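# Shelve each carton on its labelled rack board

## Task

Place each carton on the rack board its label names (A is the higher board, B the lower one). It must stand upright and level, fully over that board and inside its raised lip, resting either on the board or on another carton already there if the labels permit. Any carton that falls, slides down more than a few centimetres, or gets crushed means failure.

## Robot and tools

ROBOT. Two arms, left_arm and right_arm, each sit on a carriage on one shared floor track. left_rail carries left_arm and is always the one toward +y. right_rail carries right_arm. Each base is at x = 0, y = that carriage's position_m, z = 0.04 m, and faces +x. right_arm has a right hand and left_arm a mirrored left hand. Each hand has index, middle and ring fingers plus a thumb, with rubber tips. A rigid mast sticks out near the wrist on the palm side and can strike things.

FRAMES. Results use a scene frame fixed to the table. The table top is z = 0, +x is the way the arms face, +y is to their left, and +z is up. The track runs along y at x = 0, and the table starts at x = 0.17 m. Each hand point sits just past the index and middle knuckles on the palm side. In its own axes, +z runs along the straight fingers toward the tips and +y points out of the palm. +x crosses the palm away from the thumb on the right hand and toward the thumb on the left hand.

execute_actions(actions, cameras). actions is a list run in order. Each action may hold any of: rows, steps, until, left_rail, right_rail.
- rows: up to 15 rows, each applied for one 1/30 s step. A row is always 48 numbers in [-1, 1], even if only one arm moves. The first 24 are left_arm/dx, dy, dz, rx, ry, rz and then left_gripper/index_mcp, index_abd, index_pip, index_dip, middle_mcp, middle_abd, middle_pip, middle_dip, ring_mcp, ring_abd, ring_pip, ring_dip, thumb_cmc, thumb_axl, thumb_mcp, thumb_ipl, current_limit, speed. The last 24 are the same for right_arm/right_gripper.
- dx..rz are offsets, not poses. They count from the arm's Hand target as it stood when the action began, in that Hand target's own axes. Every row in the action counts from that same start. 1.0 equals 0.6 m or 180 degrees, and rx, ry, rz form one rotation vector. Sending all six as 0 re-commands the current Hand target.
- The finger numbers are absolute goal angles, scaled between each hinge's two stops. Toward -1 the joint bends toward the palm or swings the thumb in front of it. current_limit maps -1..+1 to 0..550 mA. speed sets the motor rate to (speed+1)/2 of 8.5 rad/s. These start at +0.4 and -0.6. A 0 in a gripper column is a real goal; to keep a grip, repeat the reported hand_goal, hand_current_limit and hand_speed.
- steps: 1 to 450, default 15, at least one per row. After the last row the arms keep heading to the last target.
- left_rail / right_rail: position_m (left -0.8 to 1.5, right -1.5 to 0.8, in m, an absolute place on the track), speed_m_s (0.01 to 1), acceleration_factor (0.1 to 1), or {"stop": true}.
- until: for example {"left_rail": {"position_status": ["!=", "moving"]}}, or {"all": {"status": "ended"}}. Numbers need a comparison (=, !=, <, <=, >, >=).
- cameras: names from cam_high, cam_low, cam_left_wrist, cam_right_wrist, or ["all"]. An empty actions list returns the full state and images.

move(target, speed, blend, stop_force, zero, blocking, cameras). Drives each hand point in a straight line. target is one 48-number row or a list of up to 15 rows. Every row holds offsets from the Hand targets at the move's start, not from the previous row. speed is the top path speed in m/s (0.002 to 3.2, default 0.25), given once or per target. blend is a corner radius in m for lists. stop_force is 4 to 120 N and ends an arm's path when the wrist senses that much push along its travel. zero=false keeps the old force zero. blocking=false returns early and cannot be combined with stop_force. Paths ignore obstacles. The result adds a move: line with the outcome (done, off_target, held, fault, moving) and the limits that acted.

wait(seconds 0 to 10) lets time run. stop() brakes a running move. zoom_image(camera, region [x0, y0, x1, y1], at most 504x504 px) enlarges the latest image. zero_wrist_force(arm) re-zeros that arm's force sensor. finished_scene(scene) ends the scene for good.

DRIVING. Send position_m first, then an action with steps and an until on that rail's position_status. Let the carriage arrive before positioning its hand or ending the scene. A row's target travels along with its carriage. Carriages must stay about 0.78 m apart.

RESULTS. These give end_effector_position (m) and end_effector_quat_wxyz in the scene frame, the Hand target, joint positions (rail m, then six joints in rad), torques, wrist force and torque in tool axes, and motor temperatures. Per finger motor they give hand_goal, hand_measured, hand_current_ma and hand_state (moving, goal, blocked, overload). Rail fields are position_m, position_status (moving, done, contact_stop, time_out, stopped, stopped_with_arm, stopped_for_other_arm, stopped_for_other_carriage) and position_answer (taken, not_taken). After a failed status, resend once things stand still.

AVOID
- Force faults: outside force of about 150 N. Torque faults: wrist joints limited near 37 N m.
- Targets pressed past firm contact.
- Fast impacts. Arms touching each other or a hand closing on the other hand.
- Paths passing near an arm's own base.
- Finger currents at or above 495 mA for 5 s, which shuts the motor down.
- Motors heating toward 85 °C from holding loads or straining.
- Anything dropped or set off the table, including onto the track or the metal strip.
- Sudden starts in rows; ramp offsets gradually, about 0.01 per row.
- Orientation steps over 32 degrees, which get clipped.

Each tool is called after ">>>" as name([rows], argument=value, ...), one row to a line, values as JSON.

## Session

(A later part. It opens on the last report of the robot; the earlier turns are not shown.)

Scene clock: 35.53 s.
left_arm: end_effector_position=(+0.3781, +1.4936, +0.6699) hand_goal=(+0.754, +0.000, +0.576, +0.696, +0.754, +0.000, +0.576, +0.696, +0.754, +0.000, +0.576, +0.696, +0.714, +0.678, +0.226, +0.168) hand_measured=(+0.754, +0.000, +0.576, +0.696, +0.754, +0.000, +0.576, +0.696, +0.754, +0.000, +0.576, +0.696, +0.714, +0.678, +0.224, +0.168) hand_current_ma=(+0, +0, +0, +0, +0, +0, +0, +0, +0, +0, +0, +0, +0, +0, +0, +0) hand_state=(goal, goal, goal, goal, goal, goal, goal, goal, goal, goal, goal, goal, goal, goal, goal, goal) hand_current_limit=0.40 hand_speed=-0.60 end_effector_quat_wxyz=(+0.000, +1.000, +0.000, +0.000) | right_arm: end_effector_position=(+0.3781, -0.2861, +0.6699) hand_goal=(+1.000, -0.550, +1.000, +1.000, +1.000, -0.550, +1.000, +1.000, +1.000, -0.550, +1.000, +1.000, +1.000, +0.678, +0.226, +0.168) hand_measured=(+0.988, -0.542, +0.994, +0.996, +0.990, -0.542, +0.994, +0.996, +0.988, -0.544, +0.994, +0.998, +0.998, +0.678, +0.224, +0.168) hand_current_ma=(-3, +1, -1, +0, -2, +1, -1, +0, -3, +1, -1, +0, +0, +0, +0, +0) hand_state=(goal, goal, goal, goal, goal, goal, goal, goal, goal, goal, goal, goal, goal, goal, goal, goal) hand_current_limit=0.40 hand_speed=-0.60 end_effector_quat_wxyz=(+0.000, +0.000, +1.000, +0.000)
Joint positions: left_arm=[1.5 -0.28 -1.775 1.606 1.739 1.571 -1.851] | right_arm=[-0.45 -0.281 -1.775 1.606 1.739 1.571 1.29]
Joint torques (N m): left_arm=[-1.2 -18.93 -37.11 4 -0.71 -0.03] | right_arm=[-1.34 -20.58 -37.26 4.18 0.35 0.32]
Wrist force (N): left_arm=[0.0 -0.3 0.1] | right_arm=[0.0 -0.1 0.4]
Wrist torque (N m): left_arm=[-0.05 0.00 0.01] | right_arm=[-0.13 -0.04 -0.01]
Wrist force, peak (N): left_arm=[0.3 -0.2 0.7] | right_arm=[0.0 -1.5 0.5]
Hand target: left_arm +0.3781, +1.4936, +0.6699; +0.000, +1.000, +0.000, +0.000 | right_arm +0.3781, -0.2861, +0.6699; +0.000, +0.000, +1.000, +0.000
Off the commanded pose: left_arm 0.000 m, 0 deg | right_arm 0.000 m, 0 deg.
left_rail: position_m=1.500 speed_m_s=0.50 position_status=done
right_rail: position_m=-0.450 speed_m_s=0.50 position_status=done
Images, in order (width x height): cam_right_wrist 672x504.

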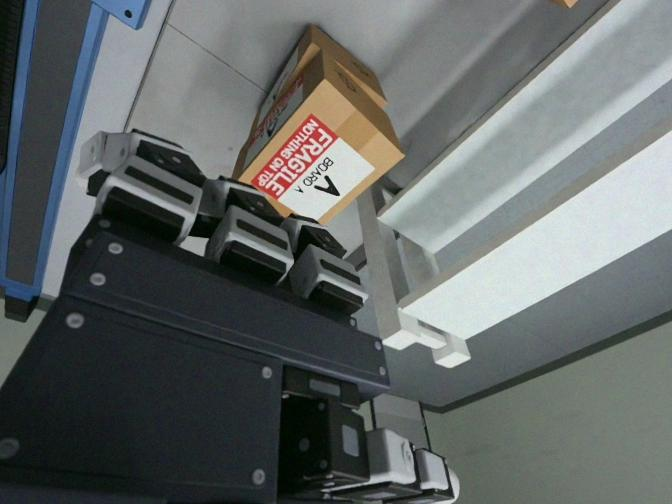

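>>> zoom_image(camera="cam_right_wrist", region=[220, 0, 472, 252])

>>> zoom_image(camera="cam_right_wrist", region=[320, 150, 572, 402])

>>> execute_actions([
  {"right_rail": {"position_m": -0.3, "speed_m_s": 0.5}, "steps": 200, "until": {"all": {"status": "ended"}}},
], cameras=["cam_right_wrist"])

>>> execute_actions([
  {"right_rail": {"position_m": -0.0, "speed_m_s": 0.5}, "steps": 200, "until": {"all": {"status": "ended"}}},
], cameras=["cam_right_wrist"])

>>> zoom_image(camera="cam_right_wrist", region=[180, 0, 432, 252])

>>> execute_actions([
  {"right_rail": {"position_m": 0.5, "speed_m_s": 0.5}, "steps": 200, "until": {"all": {"status": "ended"}}},
], cameras=["cam_right_wrist"])

>>> zoom_image(camera="cam_right_wrist", region=[180, 0, 432, 252])

Scaled by 2.000 from the camera's 672x504 image, which has a finer 960x720 frame.

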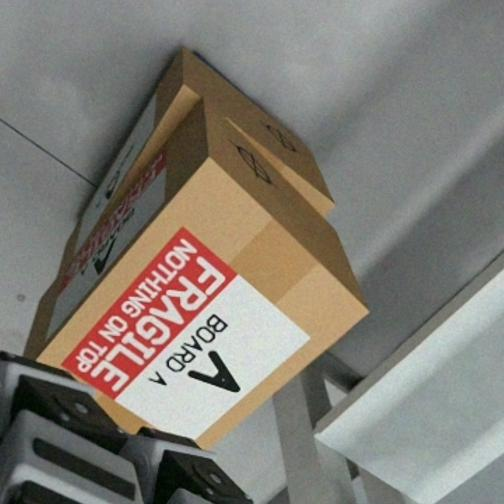

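Scaled by 2.000 from the camera's 672x504 image, which has a finer 960x720 frame.

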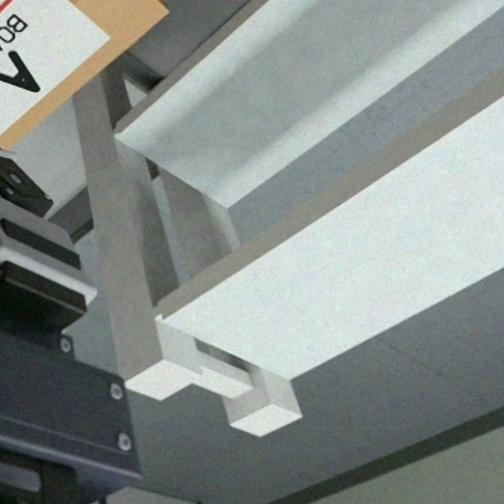

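Scene clock: 37.73 s.
left_arm: end_effector_position=(+0.3781, +1.4936, +0.6699) hand_goal=(+0.754, +0.000, +0.576, +0.696, +0.754, +0.000, +0.576, +0.696, +0.754, +0.000, +0.576, +0.696, +0.714, +0.678, +0.226, +0.168) hand_measured=(+0.754, +0.000, +0.576, +0.696, +0.754, +0.000, +0.576, +0.696, +0.754, +0.000, +0.576, +0.696, +0.714, +0.678, +0.224, +0.168) hand_current_ma=(+0, +0, +0, +0, +0, +0, +0, +0, +0, +0, +0, +0, +0, +0, +0, +0) hand_state=(goal, goal, goal, goal, goal, goal, goal, goal, goal, goal, goal, goal, goal, goal, goal, goal) hand_current_limit=0.40 hand_speed=-0.60 end_effector_quat_wxyz=(+0.000, +1.000, +0.000, +0.000) | right_arm: end_effector_position=(+0.3781, -0.1362, +0.6699) hand_goal=(+1.000, -0.550, +1.000, +1.000, +1.000, -0.550, +1.000, +1.000, +1.000, -0.550, +1.000, +1.000, +1.000, +0.678, +0.226, +0.168) hand_measured=(+0.988, -0.542, +0.994, +0.996, +0.990, -0.542, +0.994, +0.996, +0.988, -0.544, +0.994, +0.998, +0.998, +0.678, +0.224, +0.168) hand_current_ma=(-3, +1, -1, +0, -2, +1, -1, +0, -3, +1, -1, +0, +0, +0, +0, +0) hand_state=(goal, goal, goal, goal, goal, goal, goal, goal, goal, goal, goal, goal, goal, goal, goal, goal) hand_current_limit=0.40 hand_speed=-0.60 end_effector_quat_wxyz=(+0.000, +0.000, +1.000, +0.000)
Joint positions: left_arm=[1.5 -0.28 -1.775 1.606 1.739 1.571 -1.851] | right_arm=[-0.3 -0.28 -1.775 1.606 1.739 1.571 1.29]
Joint torques (N m): left_arm=[-1.37 -19.08 -36.98 4.24 -0.57 0.16] | right_arm=[0.33 -19.72 -36.49 3.93 0.28 0.15]
Wrist force (N): left_arm=[0.2 0.0 0.0] | right_arm=[0.5 0.3 0.6]
Wrist torque (N m): left_arm=[-0.01 -0.04 0.02] | right_arm=[-0.09 -0.11 0.05]
Wrist force, peak (N): left_arm=[0.0 -0.6 -0.4] | right_arm=[-0.1 1.7 0.3]
Hand target: left_arm +0.3781, +1.4936, +0.6699; +0.000, +1.000, +0.000, +0.000 | right_arm +0.3781, -0.1362, +0.6699; +0.000, +0.000, +1.000, +0.000
Off the commanded pose: left_arm 0.000 m, 0 deg | right_arm 0.000 m, 0 deg.
left_rail: position_m=1.500 speed_m_s=0.50 position_status=done
right_rail: position_m=-0.300 speed_m_s=0.50 position_status=done
Images, in order (width x height): cam_right_wrist 672x504.

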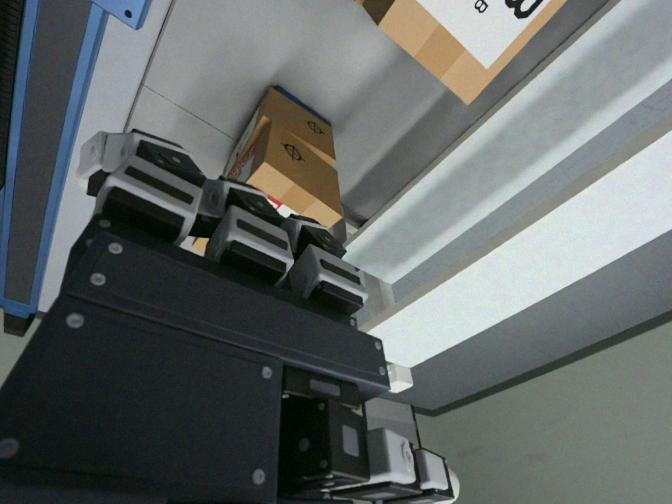

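Scene clock: 39.20 s.
left_arm: end_effector_position=(+0.3781, +1.4936, +0.6699) hand_goal=(+0.754, +0.000, +0.576, +0.696, +0.754, +0.000, +0.576, +0.696, +0.754, +0.000, +0.576, +0.696, +0.714, +0.678, +0.226, +0.168) hand_measured=(+0.754, +0.000, +0.576, +0.696, +0.754, +0.000, +0.576, +0.696, +0.754, +0.000, +0.576, +0.696, +0.714, +0.678, +0.224, +0.168) hand_current_ma=(+0, +0, +0, +0, +0, +0, +0, +0, +0, +0, +0, +0, +0, +0, +0, +0) hand_state=(goal, goal, goal, goal, goal, goal, goal, goal, goal, goal, goal, goal, goal, goal, goal, goal) hand_current_limit=0.40 hand_speed=-0.60 end_effector_quat_wxyz=(+0.000, +1.000, +0.000, +0.000) | right_arm: end_effector_position=(+0.3781, +0.1638, +0.6699) hand_goal=(+1.000, -0.550, +1.000, +1.000, +1.000, -0.550, +1.000, +1.000, +1.000, -0.550, +1.000, +1.000, +1.000, +0.678, +0.226, +0.168) hand_measured=(+0.988, -0.542, +0.994, +0.996, +0.990, -0.542, +0.994, +0.996, +0.988, -0.544, +0.994, +0.998, +0.998, +0.678, +0.224, +0.168) hand_current_ma=(-3, +1, -1, +0, -2, +1, -1, +0, -3, +1, -1, +0, +0, +0, +0, +0) hand_state=(goal, goal, goal, goal, goal, goal, goal, goal, goal, goal, goal, goal, goal, goal, goal, goal) hand_current_limit=0.40 hand_speed=-0.60 end_effector_quat_wxyz=(+0.000, +0.000, +1.000, +0.000)
Joint positions: left_arm=[1.5 -0.28 -1.775 1.606 1.739 1.571 -1.851] | right_arm=[0 -0.28 -1.775 1.606 1.739 1.571 1.29]
Joint torques (N m): left_arm=[-1.75 -19.81 -37.45 4.37 -0.59 0] | right_arm=[-0.21 -19.76 -37.26 3.93 0.28 0.13]
Wrist force (N): left_arm=[0.2 -0.3 0.1] | right_arm=[0.3 -0.3 0.1]
Wrist torque (N m): left_arm=[-0.05 -0.04 0.03] | right_arm=[-0.13 -0.07 0.03]
Wrist force, peak (N): left_arm=[0.2 -0.6 0.1] | right_arm=[0.0 1.3 0.9]
Hand target: left_arm +0.3781, +1.4936, +0.6699; +0.000, +1.000, +0.000, +0.000 | right_arm +0.3781, +0.1638, +0.6699; +0.000, +0.000, +1.000, +0.000
Off the commanded pose: left_arm 0.000 m, 0 deg | right_arm 0.000 m, 0 deg.
left_rail: position_m=1.500 speed_m_s=0.50 position_status=done
right_rail: position_m=0.000 speed_m_s=0.50 position_status=done
Images, in order (width x height): cam_right_wrist 672x504.

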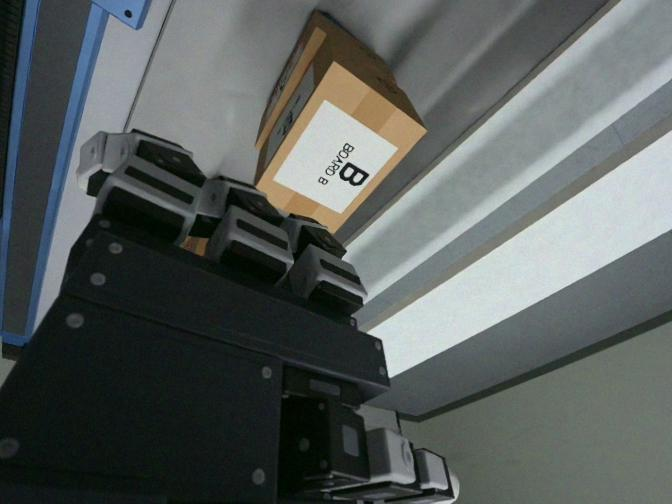

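Scaled by 2.000 from the camera's 672x504 image, which has a finer 960x720 frame.

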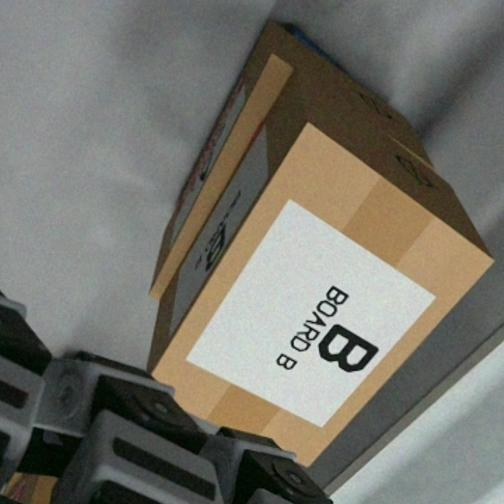

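Scene clock: 41.07 s.
left_arm: end_effector_position=(+0.3781, +1.4936, +0.6699) hand_goal=(+0.754, +0.000, +0.576, +0.696, +0.754, +0.000, +0.576, +0.696, +0.754, +0.000, +0.576, +0.696, +0.714, +0.678, +0.226, +0.168) hand_measured=(+0.754, +0.000, +0.576, +0.696, +0.754, +0.000, +0.576, +0.696, +0.754, +0.000, +0.576, +0.696, +0.714, +0.678, +0.224, +0.168) hand_current_ma=(+0, +0, +0, +0, +0, +0, +0, +0, +0, +0, +0, +0, +0, +0, +0, +0) hand_state=(goal, goal, goal, goal, goal, goal, goal, goal, goal, goal, goal, goal, goal, goal, goal, goal) hand_current_limit=0.40 hand_speed=-0.60 end_effector_quat_wxyz=(+0.000, +1.000, +0.000, +0.000) | right_arm: end_effector_position=(+0.3781, +0.6638, +0.6699) hand_goal=(+1.000, -0.550, +1.000, +1.000, +1.000, -0.550, +1.000, +1.000, +1.000, -0.550, +1.000, +1.000, +1.000, +0.678, +0.226, +0.168) hand_measured=(+0.988, -0.542, +0.994, +0.996, +0.990, -0.542, +0.994, +0.996, +0.988, -0.544, +0.994, +0.998, +0.998, +0.678, +0.224, +0.168) hand_current_ma=(-3, +1, -1, +0, -2, +1, -1, +0, -3, +1, -1, +0, +0, +0, +0, +0) hand_state=(goal, goal, goal, goal, goal, goal, goal, goal, goal, goal, goal, goal, goal, goal, goal, goal) hand_current_limit=0.40 hand_speed=-0.60 end_effector_quat_wxyz=(+0.000, +0.000, +1.000, +0.000)
Joint positions: left_arm=[1.5 -0.28 -1.775 1.606 1.739 1.571 -1.851] | right_arm=[0.5 -0.28 -1.775 1.606 1.739 1.571 1.29]
Joint torques (N m): left_arm=[-1.3 -18.21 -37.08 4.18 -0.9 0.17] | right_arm=[-0.68 -19.12 -37.29 3.95 0.4 0.2]
Wrist force (N): left_arm=[0.4 -0.4 0.3] | right_arm=[0.7 0.0 0.4]
Wrist torque (N m): left_arm=[-0.08 -0.05 0.04] | right_arm=[-0.11 -0.14 0.06]
Wrist force, peak (N): left_arm=[0.6 -0.5 0.0] | right_arm=[0.1 1.6 0.7]
Hand target: left_arm +0.3781, +1.4936, +0.6699; +0.000, +1.000, +0.000, +0.000 | right_arm +0.3781, +0.6638, +0.6699; +0.000, +0.000, +1.000, +0.000
Off the commanded pose: left_arm 0.000 m, 0 deg | right_arm 0.000 m, 0 deg.
left_rail: position_m=1.500 speed_m_s=0.50 position_status=done
right_rail: position_m=0.500 speed_m_s=0.50 position_status=done
Images, in order (width x height): cam_right_wrist 672x504.

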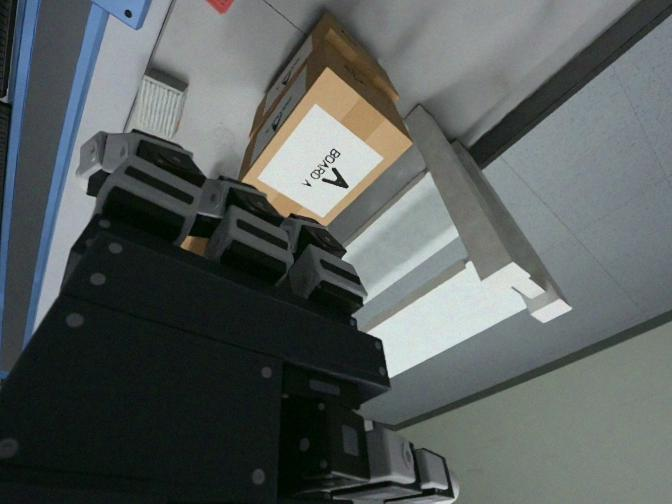

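Scaled by 2.000 from the camera's 672x504 image, which has a finer 960x720 frame.

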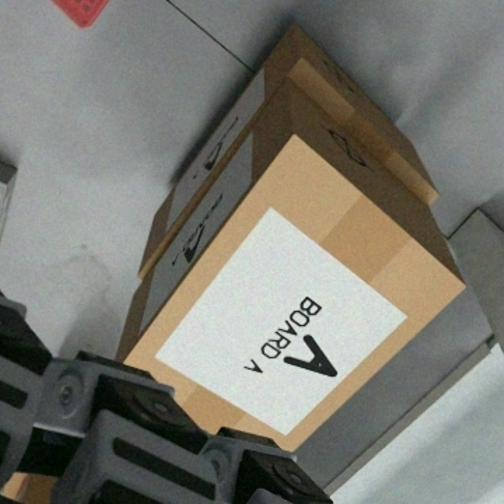

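>>> zoom_image(camera="cam_right_wrist", region=[300, 20, 420, 110])

>>> execute_actions([
  {"right_rail": {"position_m": 0.1, "speed_m_s": 0.5}, "steps": 200, "until": {"all": {"status": "ended"}}},
  {"rows": [[0,0,0,0,0,0, 0.754,0,0.576,0.696,0.754,0,0.576,0.696,0.754,0,0.576,0.696,0.714,0.678,0.226,0.168,0.4,-0.6, 0,0,0.3333,0,0,0, 1,-0.55,1,1,1,-0.55,1,1,1,-0.55,1,1,1,0.678,0.226,0.168,0.4,-0.6]], "steps": 60},
], cameras=["cam_right_wrist"])

>>> zoom_image(camera="cam_right_wrist", region=[180, 0, 432, 252])

Scaled by 4.200 from the camera's 672x504 image, which has a finer 960x720 frame.

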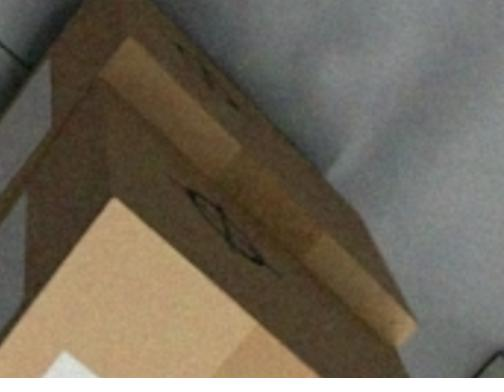

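Scene clock: 45.87 s.
left_arm: end_effector_position=(+0.3781, +1.4936, +0.6699) hand_goal=(+0.754, +0.000, +0.576, +0.696, +0.754, +0.000, +0.576, +0.696, +0.754, +0.000, +0.576, +0.696, +0.714, +0.678, +0.226, +0.168) hand_measured=(+0.754, +0.000, +0.576, +0.696, +0.754, +0.000, +0.576, +0.696, +0.754, +0.000, +0.576, +0.696, +0.714, +0.678, +0.224, +0.168) hand_current_ma=(+0, +0, +0, +0, +0, +0, +0, +0, +0, +0, +0, +0, +0, +0, +0, +0) hand_state=(goal, goal, goal, goal, goal, goal, goal, goal, goal, goal, goal, goal, goal, goal, goal, goal) hand_current_limit=0.40 hand_speed=-0.60 end_effector_quat_wxyz=(+0.000, +1.000, +0.000, +0.000) | right_arm: end_effector_position=(+0.3781, +0.2638, +0.4699) hand_goal=(+1.000, -0.550, +1.000, +1.000, +1.000, -0.550, +1.000, +1.000, +1.000, -0.550, +1.000, +1.000, +1.000, +0.678, +0.226, +0.168) hand_measured=(+0.994, -0.546, +0.996, +0.996, +0.994, -0.546, +0.996, +0.998, +0.994, -0.546, +0.996, +0.998, +0.998, +0.678, +0.222, +0.168) hand_current_ma=(-1, +0, +0, +0, -1, +0, +0, +0, -1, +0, +0, +0, +0, +0, +0, +0) hand_state=(goal, goal, goal, goal, goal, goal, goal, goal, goal, goal, goal, goal, goal, goal, goal, goal) hand_current_limit=0.40 hand_speed=-0.60 end_effector_quat_wxyz=(+0.000, +0.000, +1.000, +0.000)
Joint positions: left_arm=[1.5 -0.28 -1.775 1.606 1.739 1.571 -1.851] | right_arm=[0.1 -0.281 -1.772 1.956 1.387 1.571 1.29]
Joint torques (N m): left_arm=[-1.31 -19.96 -37.86 4.04 -0.89 0.27] | right_arm=[-14.9 -7.4 -28 1.58 -3.32 -2.57]
Wrist force (N): left_arm=[0.3 -0.2 0.1] | right_arm=[1.0 -0.7 1.5]
Wrist torque (N m): left_arm=[-0.04 -0.04 0.03] | right_arm=[-0.30 -0.19 -0.12]
Wrist force, peak (N): left_arm=[-0.2 -0.7 0.4] | right_arm=[3.9 1.5 -16.3]
Hand target: left_arm +0.3781, +1.4936, +0.6699; +0.000, +1.000, +0.000, +0.000 | right_arm +0.3781, +0.2638, +0.4699; +0.000, +0.000, +1.000, +0.000
Off the commanded pose: left_arm 0.000 m, 0 deg | right_arm 0.000 m, 0 deg.
left_rail: position_m=1.500 speed_m_s=0.50 position_status=done
right_rail: position_m=0.100 speed_m_s=0.50 position_status=done
Images, in order (width x height): cam_right_wrist 672x504.

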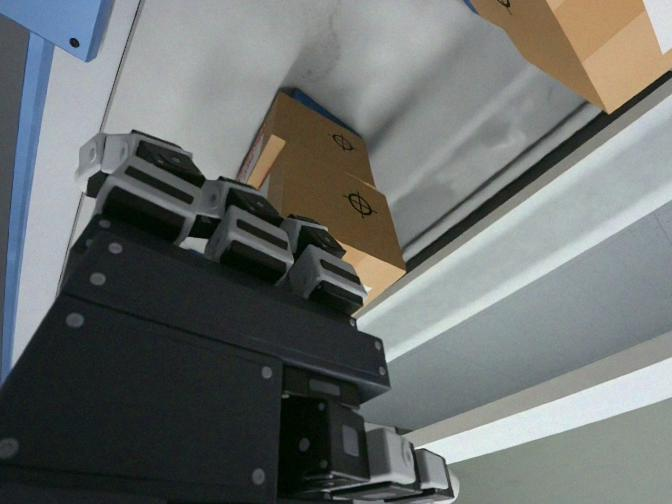

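Scaled by 2.000 from the camera's 672x504 image, which has a finer 960x720 frame.

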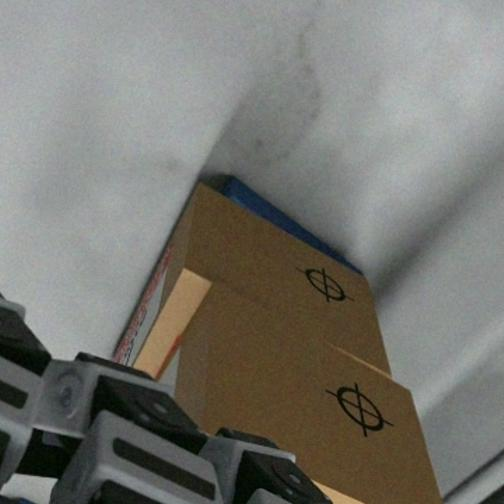

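>>> execute_actions([
  {"rows": [[0,0,0,0,0,0, 0.754,0,0.576,0.696,0.754,0,0.576,0.696,0.754,0,0.576,0.696,0.714,0.678,0.226,0.168,0.4,-0.6, 0,0,-0.3333,0,0,0, 1,-0.55,1,1,1,-0.55,1,1,1,-0.55,1,1,1,0.678,0.226,0.168,0.4,-0.6]], "steps": 60},
  {"right_rail": {"position_m": -0.75, "speed_m_s": 0.5}, "steps": 200, "until": {"all": {"status": "ended"}}},
], cameras=["cam_right_wrist"])

>>> zoom_image(camera="cam_right_wrist", region=[420, 120, 672, 372])

>>> zoom_image(camera="cam_right_wrist", region=[200, 0, 452, 252])

Scene clock: 57.27 s.
left_arm: end_effector_position=(+0.3781, +1.4936, +0.6699) hand_goal=(+0.754, +0.000, +0.576, +0.696, +0.754, +0.000, +0.576, +0.696, +0.754, +0.000, +0.576, +0.696, +0.714, +0.678, +0.226, +0.168) hand_measured=(+0.754, +0.000, +0.576, +0.696, +0.754, +0.000, +0.576, +0.696, +0.754, +0.000, +0.576, +0.696, +0.714, +0.678, +0.224, +0.168) hand_current_ma=(+0, +0, +0, +0, +0, +0, +0, +0, +0, +0, +0, +0, +0, +0, +0, +0) hand_state=(goal, goal, goal, goal, goal, goal, goal, goal, goal, goal, goal, goal, goal, goal, goal, goal) hand_current_limit=0.40 hand_speed=-0.60 end_effector_quat_wxyz=(+0.000, +1.000, +0.000, +0.000) | right_arm: end_effector_position=(+0.3781, -0.5861, +0.6699) hand_goal=(+1.000, -0.550, +1.000, +1.000, +1.000, -0.550, +1.000, +1.000, +1.000, -0.550, +1.000, +1.000, +1.000, +0.678, +0.226, +0.168) hand_measured=(+0.992, -0.546, +0.996, +0.996, +0.992, -0.546, +0.996, +0.998, +0.992, -0.546, +0.996, +0.998, +0.998, +0.678, +0.220, +0.168) hand_current_ma=(-1, +0, +0, +0, -1, +0, +0, +0, -2, +0, +0, +0, +0, +0, -1, +0) hand_state=(goal, goal, goal, goal, goal, goal, goal, goal, goal, goal, goal, goal, goal, goal, goal, goal) hand_current_limit=0.40 hand_speed=-0.60 end_effector_quat_wxyz=(+0.000, +0.000, +1.000, +0.000)
Joint positions: left_arm=[1.5 -0.28 -1.775 1.606 1.739 1.571 -1.851] | right_arm=[-0.75 -0.28 -1.775 1.606 1.739 1.571 1.29]
Joint torques (N m): left_arm=[-2.36 -18.31 -37.15 4.18 -1.17 0.28] | right_arm=[-11.55 -13.91 -41.13 4.55 1.31 2.76]
Wrist force (N): left_arm=[0.3 -0.3 0.1] | right_arm=[1.2 -0.3 1.5]
Wrist torque (N m): left_arm=[-0.05 -0.04 0.04] | right_arm=[-0.25 -0.22 -0.09]
Wrist force, peak (N): left_arm=[0.2 -0.8 0.5] | right_arm=[-2.4 -2.5 14.4]
Hand target: left_arm +0.3781, +1.4936, +0.6699; +0.000, +1.000, +0.000, +0.000 | right_arm +0.3781, -0.5861, +0.6699; +0.000, +0.000, +1.000, +0.000
Off the commanded pose: left_arm 0.000 m, 0 deg | right_arm 0.000 m, 0 deg.
left_rail: position_m=1.500 speed_m_s=0.50 position_status=done
right_rail: position_m=-0.750 speed_m_s=0.50 position_status=done
Images, in order (width x height): cam_right_wrist 672x504.

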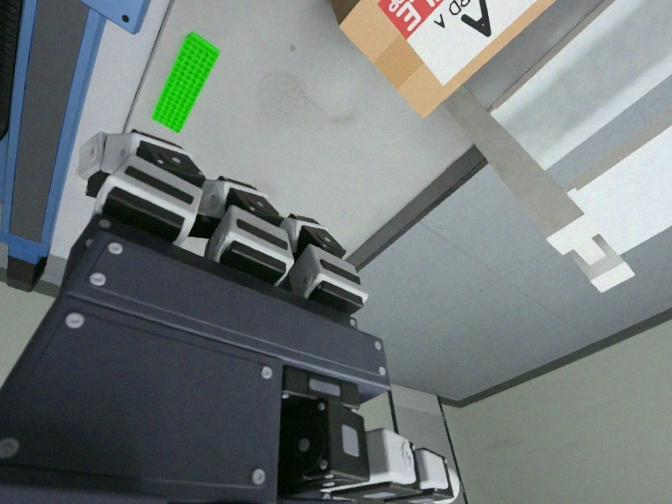

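Scaled by 2.000 from the camera's 672x504 image, which has a finer 960x720 frame.

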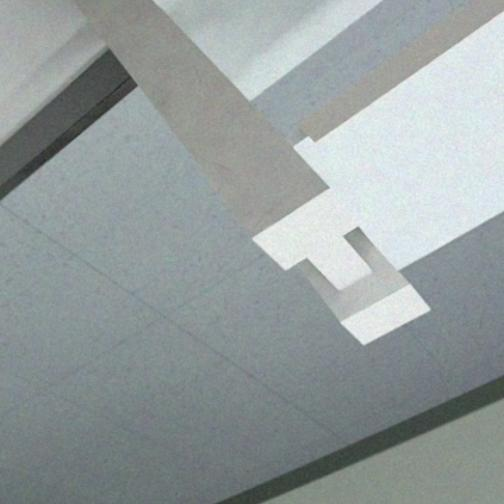

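Scaled by 2.000 from the camera's 672x504 image, which has a finer 960x720 frame.

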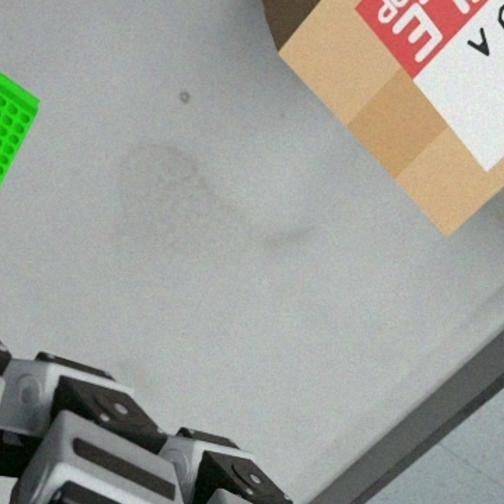

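>>> execute_actions([
  {"left_rail": {"position_m": 0.915, "speed_m_s": 0.5}, "right_rail": {"position_m": -0.77, "speed_m_s": 0.5}, "rows": [[0,0,0,0,0,0, 1,0,1,0.7,1,0,1,0.7,1,0,1,0.7,0.714,0.678,-0.5,-0.5,0.4,-0.6, 0,0,0,0,0,0, 1,0,1,0.7,1,0,1,0.7,1,0,1,0.7,0.714,0.678,-0.5,-0.5,0.4,-0.6]], "steps": 200, "until": {"all": {"status": "ended"}}},
], cameras=["cam_right_wrist", "cam_left_wrist"])

Scene clock: 188.87 s.
left_arm: end_effector_position=(+0.3781, +0.9089, +0.6699) hand_goal=(+1.000, +0.000, +1.000, +0.700, +1.000, +0.000, +1.000, +0.700, +1.000, +0.000, +1.000, +0.700, +0.714, +0.678, -0.500, -0.500) hand_measured=(+0.990, +0.000, +0.992, +0.698, +0.990, +0.000, +0.992, +0.698, +0.990, +0.000, +0.992, +0.696, +0.714, +0.678, -0.418, -0.450) hand_current_ma=(-3, +0, -2, +0, -3, +0, -2, +0, -4, +0, -2, +0, +0, +0, +204, +88) hand_state=(goal, goal, goal, goal, goal, goal, goal, goal, goal, goal, goal, goal, goal, goal, blocked, blocked) hand_current_limit=0.40 hand_speed=-0.60 end_effector_quat_wxyz=(+0.000, +1.000, +0.000, +0.000) | right_arm: end_effector_position=(+0.3781, -0.6062, +0.6699) hand_goal=(+1.000, +0.000, +1.000, +0.700, +1.000, +0.000, +1.000, +0.700, +1.000, +0.000, +1.000, +0.700, +0.714, +0.678, -0.500, -0.500) hand_measured=(+0.992, -0.004, +0.996, +0.702, +0.992, -0.004, +0.996, +0.702, +0.992, -0.002, +0.996, +0.702, +0.716, +0.678, -0.420, -0.450) hand_current_ma=(-1, +0, +0, +0, -1, +0, +0, +0, -2, +0, +0, +0, +0, +0, +167, +68) hand_state=(goal, goal, goal, goal, goal, goal, goal, goal, goal, goal, goal, goal, goal, goal, blocked, blocked) hand_current_limit=0.40 hand_speed=-0.60 end_effector_quat_wxyz=(+0.000, +0.000, +1.000, +0.000)
Joint positions: left_arm=[0.915 -0.281 -1.775 1.606 1.739 1.571 -1.851] | right_arm=[-0.77 -0.281 -1.775 1.606 1.739 1.571 1.29]
Joint torques (N m): left_arm=[-1.5 -19.37 -37.24 4.3 -1.34 -0.04] | right_arm=[-10.17 -25.6 -31.6 2.16 -1.98 2.57]
Wrist force (N): left_arm=[0.2 -0.3 0.0] | right_arm=[0.3 -0.5 1.8]
Wrist torque (N m): left_arm=[-0.12 -0.01 0.03] | right_arm=[-0.28 -0.09 -0.17]
Wrist force, peak (N): left_arm=[0.2 -2.0 0.1] | right_arm=[1.0 -1.8 1.9]
Hand target: left_arm +0.3781, +0.9089, +0.6699; +0.000, +1.000, +0.000, +0.000 | right_arm +0.3781, -0.6062, +0.6699; +0.000, +0.000, +1.000, +0.000
Off the commanded pose: left_arm 0.000 m, 0 deg | right_arm 0.000 m, 0 deg.
left_rail: position_m=0.915 speed_m_s=0.50 position_status=done
right_rail: position_m=-0.770 speed_m_s=0.50 position_status=done
Images, in order (width x height): cam_left_wrist 672x504, cam_right_wrist 672x504.

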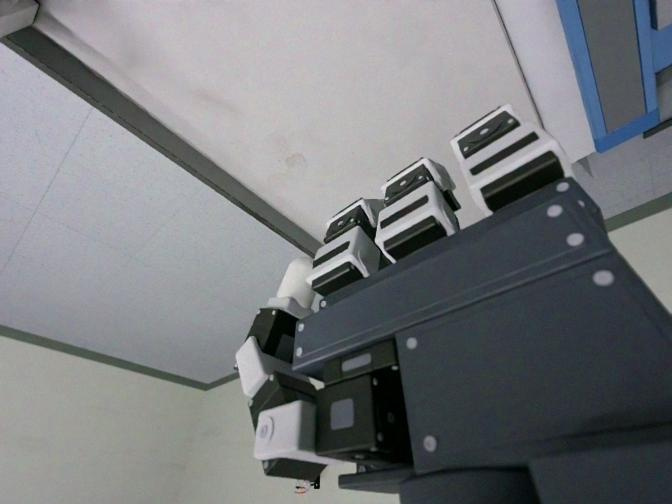

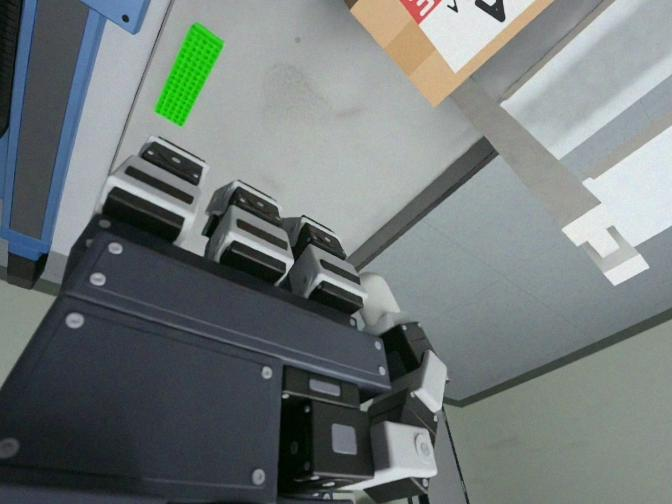

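>>> execute_actions(actions=[], cameras=["cam_high"])

Scene clock: 192.90 s.
left_arm: end_effector_position=(+0.3781, +0.9088, +0.6699) hand_goal=(+1.000, +0.000, +1.000, +0.700, +1.000, +0.000, +1.000, +0.700, +1.000, +0.000, +1.000, +0.700, +0.714, +0.678, -0.500, -0.500) hand_measured=(+0.990, +0.000, +0.992, +0.698, +0.990, +0.000, +0.992, +0.698, +0.990, +0.000, +0.992, +0.696, +0.714, +0.678, -0.418, -0.450) hand_current_ma=(-3, +0, -2, +0, -3, +0, -2, +0, -4, +0, -2, +0, +0, +0, +204, +88) hand_state=(goal, goal, goal, goal, goal, goal, goal, goal, goal, goal, goal, goal, goal, goal, blocked, blocked) hand_current_limit=0.40 hand_speed=-0.60 end_effector_quat_wxyz=(+0.000, +1.000, +0.000, +0.000) | right_arm: end_effector_position=(+0.3781, -0.6062, +0.6699) hand_goal=(+1.000, +0.000, +1.000, +0.700, +1.000, +0.000, +1.000, +0.700, +1.000, +0.000, +1.000, +0.700, +0.714, +0.678, -0.500, -0.500) hand_measured=(+0.992, -0.004, +0.996, +0.702, +0.992, -0.004, +0.996, +0.702, +0.992, -0.002, +0.996, +0.702, +0.716, +0.678, -0.420, -0.450) hand_current_ma=(-1, +0, +0, +0, -1, +0, +0, +0, -2, +0, +0, +0, +0, +0, +167, +68) hand_state=(goal, goal, goal, goal, goal, goal, goal, goal, goal, goal, goal, goal, goal, goal, blocked, blocked) hand_current_limit=0.40 hand_speed=-0.60 end_effector_quat_wxyz=(+0.000, +0.000, +1.000, +0.000)
Joint positions: left_arm=[0.915 -0.281 -1.775 1.606 1.739 1.571 -1.851] | right_arm=[-0.77 -0.281 -1.775 1.606 1.739 1.571 1.29]
Joint velocities: within noise
Joint torques (N m): left_arm=[-0.99 -18.18 -37.94 4.25 -1.34 0.36] | right_arm=[-6.95 -26.96 -31.41 2.44 -1.9 2.68]
Motor temperatures (°C): left_arm=[30 23 29 31 36 33] | right_arm=[27 24 26 34 32 33]
Wrist force (N): left_arm=[0.0 -0.4 0.1] | right_arm=[0.8 -0.7 1.7]
Wrist torque (N m): left_arm=[-0.14 0.02 0.01] | right_arm=[-0.30 -0.16 -0.14]
Wrist force, peak (N): left_arm=[0.2 -0.8 0.2] | right_arm=[1.2 -0.6 2.1]
Hand target: left_arm +0.3781, +0.9088, +0.6699; +0.000, +1.000, +0.000, +0.000 | right_arm +0.3781, -0.6062, +0.6699; +0.000, +0.000, +1.000, +0.000
Off the commanded pose: left_arm 0.000 m, 0 deg | right_arm 0.000 m, 0 deg.
left_rail: position_m=0.915 speed_m_s=0.50 position_status=done
right_rail: position_m=-0.770 speed_m_s=0.50 position_status=done
Images, in order (width x height): cam_high 672x504.

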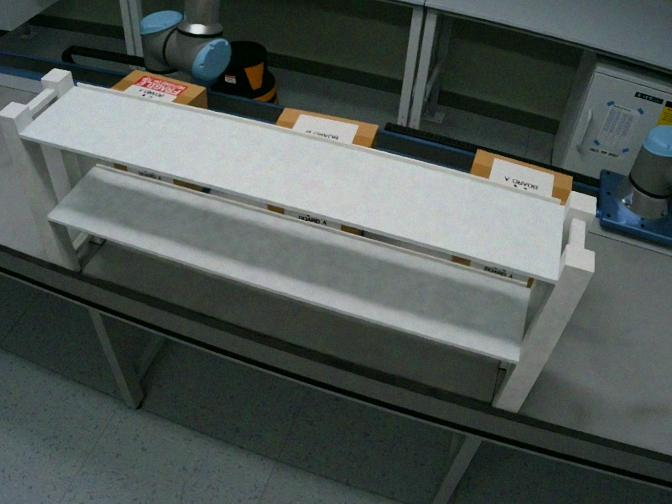

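>>> move(target=[-0.2133,1.0,0.1167,0,0,0,1,0,1,0.7,1,0,1,0.7,1,0,1,0.7,-0.571,0.678,0.2247,0.1676,0.4,-0.4,0.2133,0.6767,0.1167,0,0,0,1,0,1,0.7,1,0,1,0.7,1,0,1,0.7,-0.571,0.678,0.2247,0.1676,0.4,-0.4], speed=0.4, cameras=[])

Scene clock: 211.00 s.
left_arm: end_effector_position=(+0.2501, +0.3089, +0.5999) hand_goal=(+1.000, +0.000, +1.000, +0.700, +1.000, +0.000, +1.000, +0.700, +1.000, +0.000, +1.000, +0.700, -0.570, +0.678, +0.224, +0.168) hand_measured=(+0.990, +0.000, +0.992, +0.698, +0.990, +0.000, +0.994, +0.698, +0.990, +0.000, +0.992, +0.696, -0.568, +0.680, +0.212, +0.164) hand_current_ma=(-3, +0, -2, +0, -3, +0, -2, +0, -4, +0, -2, +0, +0, +0, -6, -1) hand_state=(goal, goal, goal, goal, goal, goal, goal, goal, goal, goal, goal, goal, goal, goal, goal, goal) hand_current_limit=0.40 hand_speed=-0.40 end_effector_quat_wxyz=(+0.000, +1.000, +0.000, +0.000) | right_arm: end_effector_position=(+0.2501, -0.2001, +0.5999) hand_goal=(+1.000, +0.000, +1.000, +0.700, +1.000, +0.000, +1.000, +0.700, +1.000, +0.000, +1.000, +0.700, -0.570, +0.678, +0.224, +0.168) hand_measured=(+0.992, -0.004, +0.996, +0.702, +0.992, -0.004, +0.996, +0.702, +0.992, -0.002, +0.996, +0.702, -0.568, +0.680, +0.214, +0.164) hand_current_ma=(-1, +0, +0, +0, -1, +0, +0, +0, -2, +0, +0, +0, +0, +0, -3, -1) hand_state=(goal, goal, goal, goal, goal, goal, goal, goal, goal, goal, goal, goal, goal, goal, goal, goal) hand_current_limit=0.40 hand_speed=-0.40 end_effector_quat_wxyz=(+0.000, +0.000, +1.000, +0.000)
Joint positions: left_arm=[0.915 -1.471 -1.424 1.389 1.605 1.571 -3.041] | right_arm=[-0.77 0.801 -1.481 1.454 1.598 1.571 2.372]
Joint torques (N m): left_arm=[-18.94 -34.13 -44 8.49 -2.6 -2.69] | right_arm=[12.66 -32.28 -47.13 6.67 3.34 3.3]
Wrist force (N): left_arm=[0.0 -0.5 0.2] | right_arm=[1.3 -0.7 2.0]
Wrist torque (N m): left_arm=[-0.09 0.02 0.25] | right_arm=[-0.28 -0.24 -0.08]
Wrist force, peak (N): left_arm=[0.6 -2.5 -0.3] | right_arm=[1.5 1.1 2.7]
Hand target: left_arm +0.2501, +0.3088, +0.5999; +0.000, +1.000, +0.000, +0.000 | right_arm +0.2501, -0.2001, +0.5999; +0.000, +0.000, +1.000, +0.000
Off the commanded pose: left_arm 0.000 m, 0 deg | right_arm 0.000 m, 0 deg.
left_rail: position_m=0.915 speed_m_s=0.50 position_status=done
right_rail: position_m=-0.770 speed_m_s=0.50 position_status=done
move: done
No camera images: "cameras" was empty.

>>> move(target=[0,0.1817,0,-0.2827,0.3757,0.2169,1,0,1,0.7,1,0,1,0.7,1,0,1,0.7,-0.571,0.678,0.2247,0.1676,0.4,-0.4,0,0,0,-0.2827,-0.3757,-0.2169,1,0,1,0.7,1,0,1,0.7,1,0,1,0.7,-0.571,0.678,0.2247,0.1676,0.4,-0.4], speed=0.4, cameras=["cam_left_wrist","cam_right_wrist"])

Scene clock: 214.17 s.
left_arm: end_effector_position=(+0.2501, +0.1999, +0.5999) hand_goal=(+1.000, +0.000, +1.000, +0.700, +1.000, +0.000, +1.000, +0.700, +1.000, +0.000, +1.000, +0.700, -0.570, +0.678, +0.224, +0.168) hand_measured=(+0.998, +0.000, +0.996, +0.698, +0.998, +0.000, +0.996, +0.698, +0.998, +0.000, +0.996, +0.696, -0.576, +0.680, +0.220, +0.166) hand_current_ma=(+0, +0, +0, +0, +0, +0, +0, +0, +0, +0, +0, +0, -1, +0, -1, +0) hand_state=(goal, goal, goal, goal, goal, goal, goal, goal, goal, goal, goal, goal, goal, goal, goal, goal) hand_current_limit=0.40 hand_speed=-0.40 end_effector_quat_wxyz=(+0.397, +0.687, -0.304, +0.527) | right_arm: end_effector_position=(+0.2501, -0.2002, +0.5999) hand_goal=(+1.000, +0.000, +1.000, +0.700, +1.000, +0.000, +1.000, +0.700, +1.000, +0.000, +1.000, +0.700, -0.570, +0.678, +0.224, +0.168) hand_measured=(+0.998, -0.004, +0.998, +0.702, +0.998, -0.004, +0.998, +0.702, +0.998, -0.002, +0.998, +0.702, -0.576, +0.680, +0.222, +0.166) hand_current_ma=(+0, +0, +0, +0, +0, +0, +0, +0, +0, +0, +0, +0, -1, +0, +0, +0) hand_state=(goal, goal, goal, goal, goal, goal, goal, goal, goal, goal, goal, goal, goal, goal, goal, goal) hand_current_limit=0.40 hand_speed=-0.40 end_effector_quat_wxyz=(+0.527, -0.304, +0.687, +0.397)
Joint positions: left_arm=[0.915 -1.523 -1.691 1.902 -0.066 1.114 -1.863] | right_arm=[-0.77 0.522 -1.94 2.085 0.005 1.036 1.721]
Joint torques (N m): left_arm=[14.41 -18.84 -33.57 -5.02 2.77 2.55] | right_arm=[-13.53 -0.81 -34.19 -3.51 -3.41 2.96]
Wrist force (N): left_arm=[0.2 0.3 -0.1] | right_arm=[1.0 0.3 3.6]
Wrist torque (N m): left_arm=[0.19 -0.10 -0.07] | right_arm=[-0.38 -0.45 -0.02]
Wrist force, peak (N): left_arm=[-0.4 -1.5 -1.0] | right_arm=[0.8 0.2 4.1]
Hand target: left_arm +0.2501, +0.1998, +0.5999; +0.397, +0.687, -0.304, +0.527 | right_arm +0.2501, -0.2001, +0.5999; +0.527, -0.304, +0.687, +0.397
Off the commanded pose: left_arm 0.000 m, 0 deg | right_arm 0.000 m, 0 deg.
left_rail: position_m=0.915 speed_m_s=0.50 position_status=done
right_rail: position_m=-0.770 speed_m_s=0.50 position_status=done
move: done
Images, in order (width x height): cam_left_wrist 672x504, cam_right_wrist 672x504.

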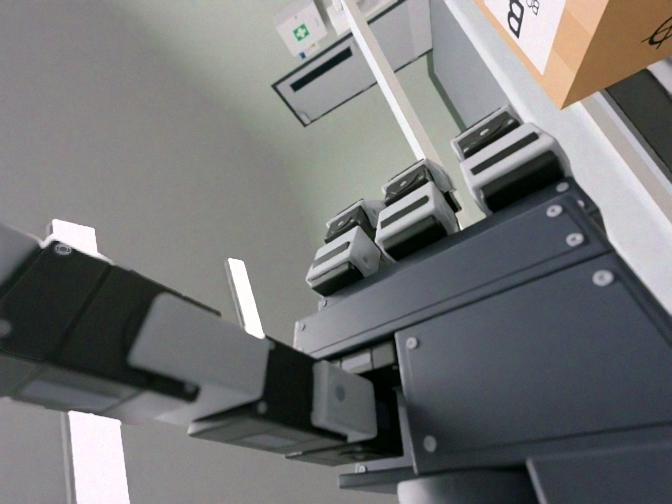

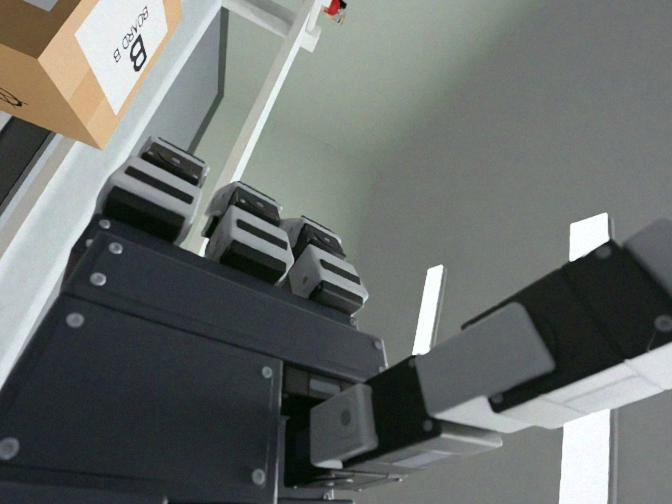

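>>> zoom_image(camera="cam_right_wrist", region=[0, 0, 240, 180])

>>> zoom_image(camera="cam_left_wrist", region=[432, 0, 672, 180])

Scaled by 2.100 from the camera's 672x504 image, which has a finer 960x720 frame.

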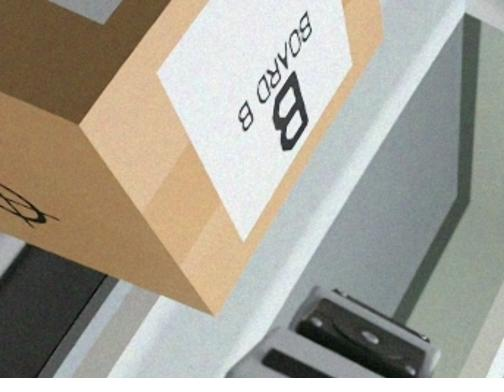

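Scaled by 2.100 from the camera's 672x504 image, which has a finer 960x720 frame.

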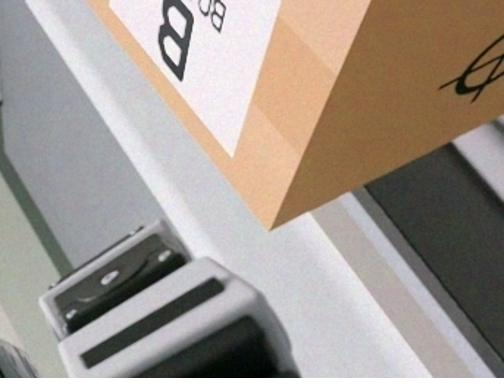

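>>> move(target=[-0.418,-0.1177,0.141,0,0,0,1,0,1,0.7,1,0,1,0.7,1,0,1,0.7,-0.571,0.678,0.2247,0.1676,0.4,-0.4,0.418,-0.1243,0.1295,0,0,0,1,0,1,0.7,1,0,1,0.7,1,0,1,0.7,-0.571,0.678,0.2247,0.1676,0.4,-0.4], speed=0.2, cameras=["cam_left_wrist","cam_right_wrist","cam_high"])

Scene clock: 223.87 s.
left_arm: end_effector_position=(+0.2851, +0.1618, +0.3309) hand_goal=(+1.000, +0.000, +1.000, +0.700, +1.000, +0.000, +1.000, +0.700, +1.000, +0.000, +1.000, +0.700, -0.570, +0.678, +0.224, +0.168) hand_measured=(+0.998, -0.002, +0.996, +0.698, +0.998, -0.002, +0.998, +0.698, +0.998, -0.002, +0.996, +0.696, -0.576, +0.680, +0.220, +0.166) hand_current_ma=(+0, +0, +0, +0, +0, +0, +0, +0, +0, +0, +0, +0, -2, +0, -1, +0) hand_state=(goal, goal, goal, goal, goal, goal, goal, goal, goal, goal, goal, goal, goal, goal, goal, goal) hand_current_limit=0.40 hand_speed=-0.40 end_effector_quat_wxyz=(+0.397, +0.687, -0.304, +0.527) | right_arm: end_effector_position=(+0.2851, -0.1701, +0.3309) hand_goal=(+1.000, +0.000, +1.000, +0.700, +1.000, +0.000, +1.000, +0.700, +1.000, +0.000, +1.000, +0.700, -0.570, +0.678, +0.224, +0.168) hand_measured=(+0.998, -0.004, +0.998, +0.702, +0.998, -0.004, +0.998, +0.702, +0.998, -0.002, +0.998, +0.702, -0.578, +0.680, +0.222, +0.166) hand_current_ma=(+0, +0, +0, +0, +0, +0, +0, +0, +0, +0, +0, +0, -1, +0, +0, +0) hand_state=(goal, goal, goal, goal, goal, goal, goal, goal, goal, goal, goal, goal, goal, goal, goal, goal) hand_current_limit=0.40 hand_speed=-0.40 end_effector_quat_wxyz=(+0.527, -0.304, +0.687, +0.397)
Joint positions: left_arm=[0.915 -1.459 -1.387 2.12 -0.593 1.178 -1.853] | right_arm=[-0.77 0.545 -1.606 2.363 -0.608 1.058 1.725]
Joint torques (N m): left_arm=[16.49 -34.7 -22.95 -5.19 2.46 2.67] | right_arm=[12.49 -17.34 -22.89 -3.26 3.46 3.04]
Wrist force (N): left_arm=[0.5 -0.1 -0.2] | right_arm=[0.7 0.5 3.6]
Wrist torque (N m): left_arm=[0.18 -0.16 -0.04] | right_arm=[-0.34 -0.43 -0.21]
Wrist force, peak (N): left_arm=[2.2 0.9 -0.3] | right_arm=[1.2 0.2 4.6]
Hand target: left_arm +0.2851, +0.1618, +0.3309; +0.397, +0.687, -0.304, +0.527 | right_arm +0.2851, -0.1701, +0.3308; +0.527, -0.304, +0.687, +0.397
Off the commanded pose: left_arm 0.000 m, 0 deg | right_arm 0.000 m, 0 deg.
left_rail: position_m=0.915 speed_m_s=0.50 position_status=done
right_rail: position_m=-0.770 speed_m_s=0.50 position_status=done
move: done
Images, in order (width x height): cam_high 672x504, cam_left_wrist 672x504, cam_right_wrist 672x504.

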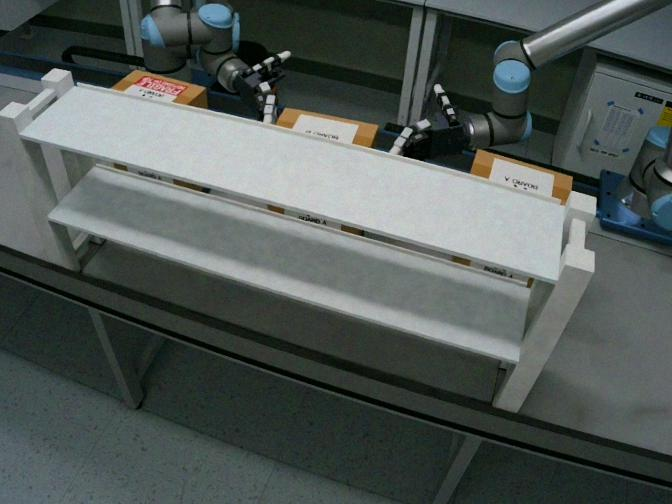

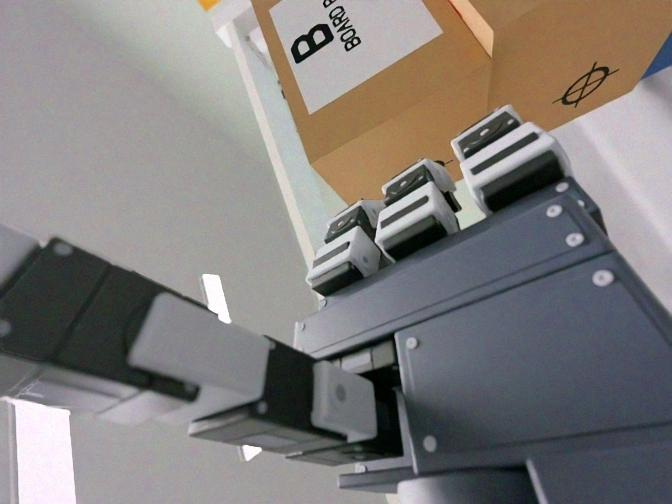

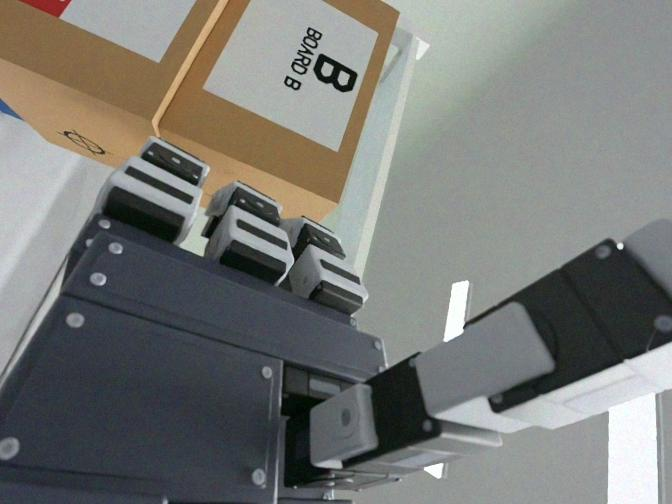

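>>> zoom_image(camera="cam_right_wrist", region=[0, 0, 420, 240])

>>> zoom_image(camera="cam_left_wrist", region=[240, 0, 672, 240])

Scaled by 1.200 from the camera's 672x504 image, which has a finer 960x720 frame.

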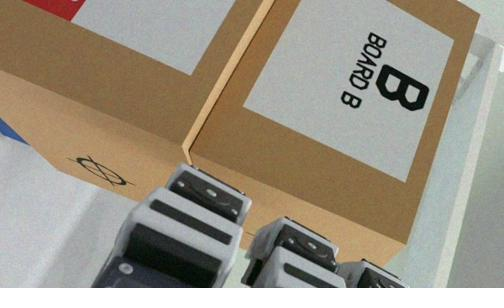

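Scaled by 1.167 from the camera's 672x504 image, which has a finer 960x720 frame.

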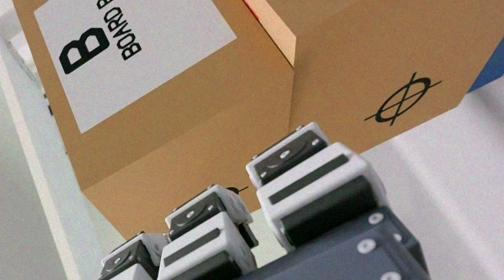

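>>> move(target=[0.0446,-0.0883,0.051,0,0,0,1,0,1,0.7,1,0,1,0.7,1,0,1,0.7,-0.571,0.678,0.2247,0.1676,0.4,-0.4,-0.0446,-0.0883,0.051,0,0,0,1,0,1,0.7,1,0,1,0.7,1,0,1,0.7,-0.571,0.678,0.2247,0.1676,0.4,-0.4], speed=0.06, stop_force=20, cameras=["cam_left_wrist","cam_right_wrist"])

Scene clock: 230.57 s.
left_arm: end_effector_position=(+0.3512, +0.1618, +0.3409) hand_goal=(+1.000, +0.000, +1.000, +0.700, +1.000, +0.000, +1.000, +0.700, +1.000, +0.000, +1.000, +0.700, -0.570, +0.678, +0.224, +0.168) hand_measured=(+0.998, -0.002, +0.996, +0.698, +0.998, -0.002, +0.998, +0.698, +0.998, -0.002, +0.996, +0.696, -0.576, +0.680, +0.220, +0.166) hand_current_ma=(+0, +0, +0, +0, +0, +0, +0, +0, +0, +0, +0, +0, -2, +0, -1, +0) hand_state=(goal, goal, goal, goal, goal, goal, goal, goal, goal, goal, goal, goal, goal, goal, goal, goal) hand_current_limit=0.40 hand_speed=-0.40 end_effector_quat_wxyz=(+0.397, +0.687, -0.304, +0.527) | right_arm: end_effector_position=(+0.3511, -0.1701, +0.3409) hand_goal=(+1.000, +0.000, +1.000, +0.700, +1.000, +0.000, +1.000, +0.700, +1.000, +0.000, +1.000, +0.700, -0.570, +0.678, +0.224, +0.168) hand_measured=(+0.998, -0.004, +0.998, +0.702, +1.000, -0.004, +0.998, +0.702, +0.998, -0.002, +0.998, +0.702, -0.578, +0.680, +0.222, +0.166) hand_current_ma=(+0, +0, +0, +0, +0, +0, +0, +0, +0, +0, +0, +0, -1, +0, +0, +0) hand_state=(goal, goal, goal, goal, goal, goal, goal, goal, goal, goal, goal, goal, goal, goal, goal, goal) hand_current_limit=0.40 hand_speed=-0.40 end_effector_quat_wxyz=(+0.527, -0.304, +0.687, +0.397)
Joint positions: left_arm=[0.915 -1.337 -1.354 2.055 -0.566 1.298 -1.835] | right_arm=[-0.77 0.465 -1.547 2.282 -0.578 0.979 1.711]
Joint torques (N m): left_arm=[15.45 -37.08 -41.31 1.72 2.47 2.47] | right_arm=[-15.27 -21.05 -41.4 0.92 -3.61 -2.95]
Wrist force (N): left_arm=[0.5 -0.4 -0.3] | right_arm=[0.1 0.7 3.6]
Wrist torque (N m): left_arm=[0.13 -0.15 -0.04] | right_arm=[-0.34 -0.32 -0.07]
Wrist force, peak (N): left_arm=[0.8 -0.6 -0.4] | right_arm=[0.7 0.8 4.4]
Hand target: left_arm +0.3512, +0.1618, +0.3409; +0.397, +0.687, -0.304, +0.527 | right_arm +0.3511, -0.1701, +0.3409; +0.527, -0.304, +0.687, +0.397
Off the commanded pose: left_arm 0.000 m, 0 deg | right_arm 0.000 m, 0 deg.
left_rail: position_m=0.915 speed_m_s=0.50 position_status=done
right_rail: position_m=-0.770 speed_m_s=0.50 position_status=done
move: done
Images, in order (width x height): cam_left_wrist 672x504, cam_right_wrist 672x504.

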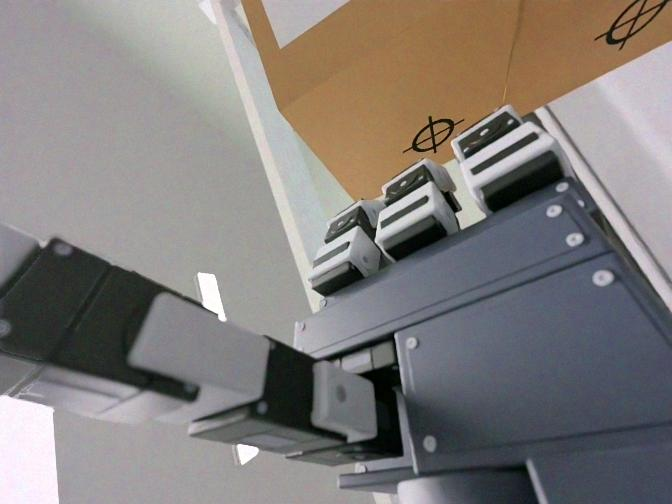

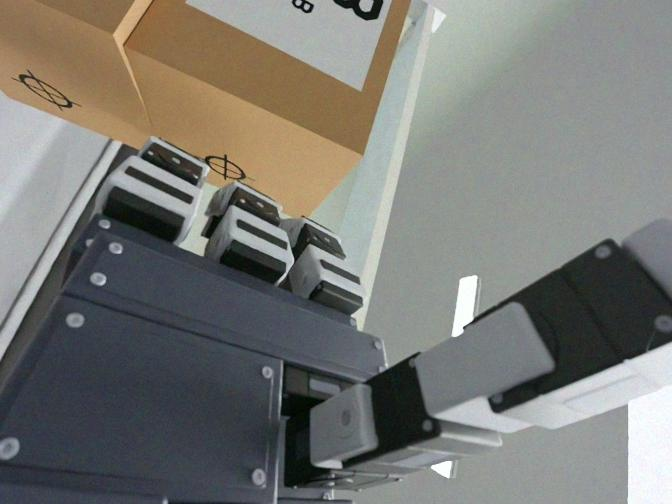

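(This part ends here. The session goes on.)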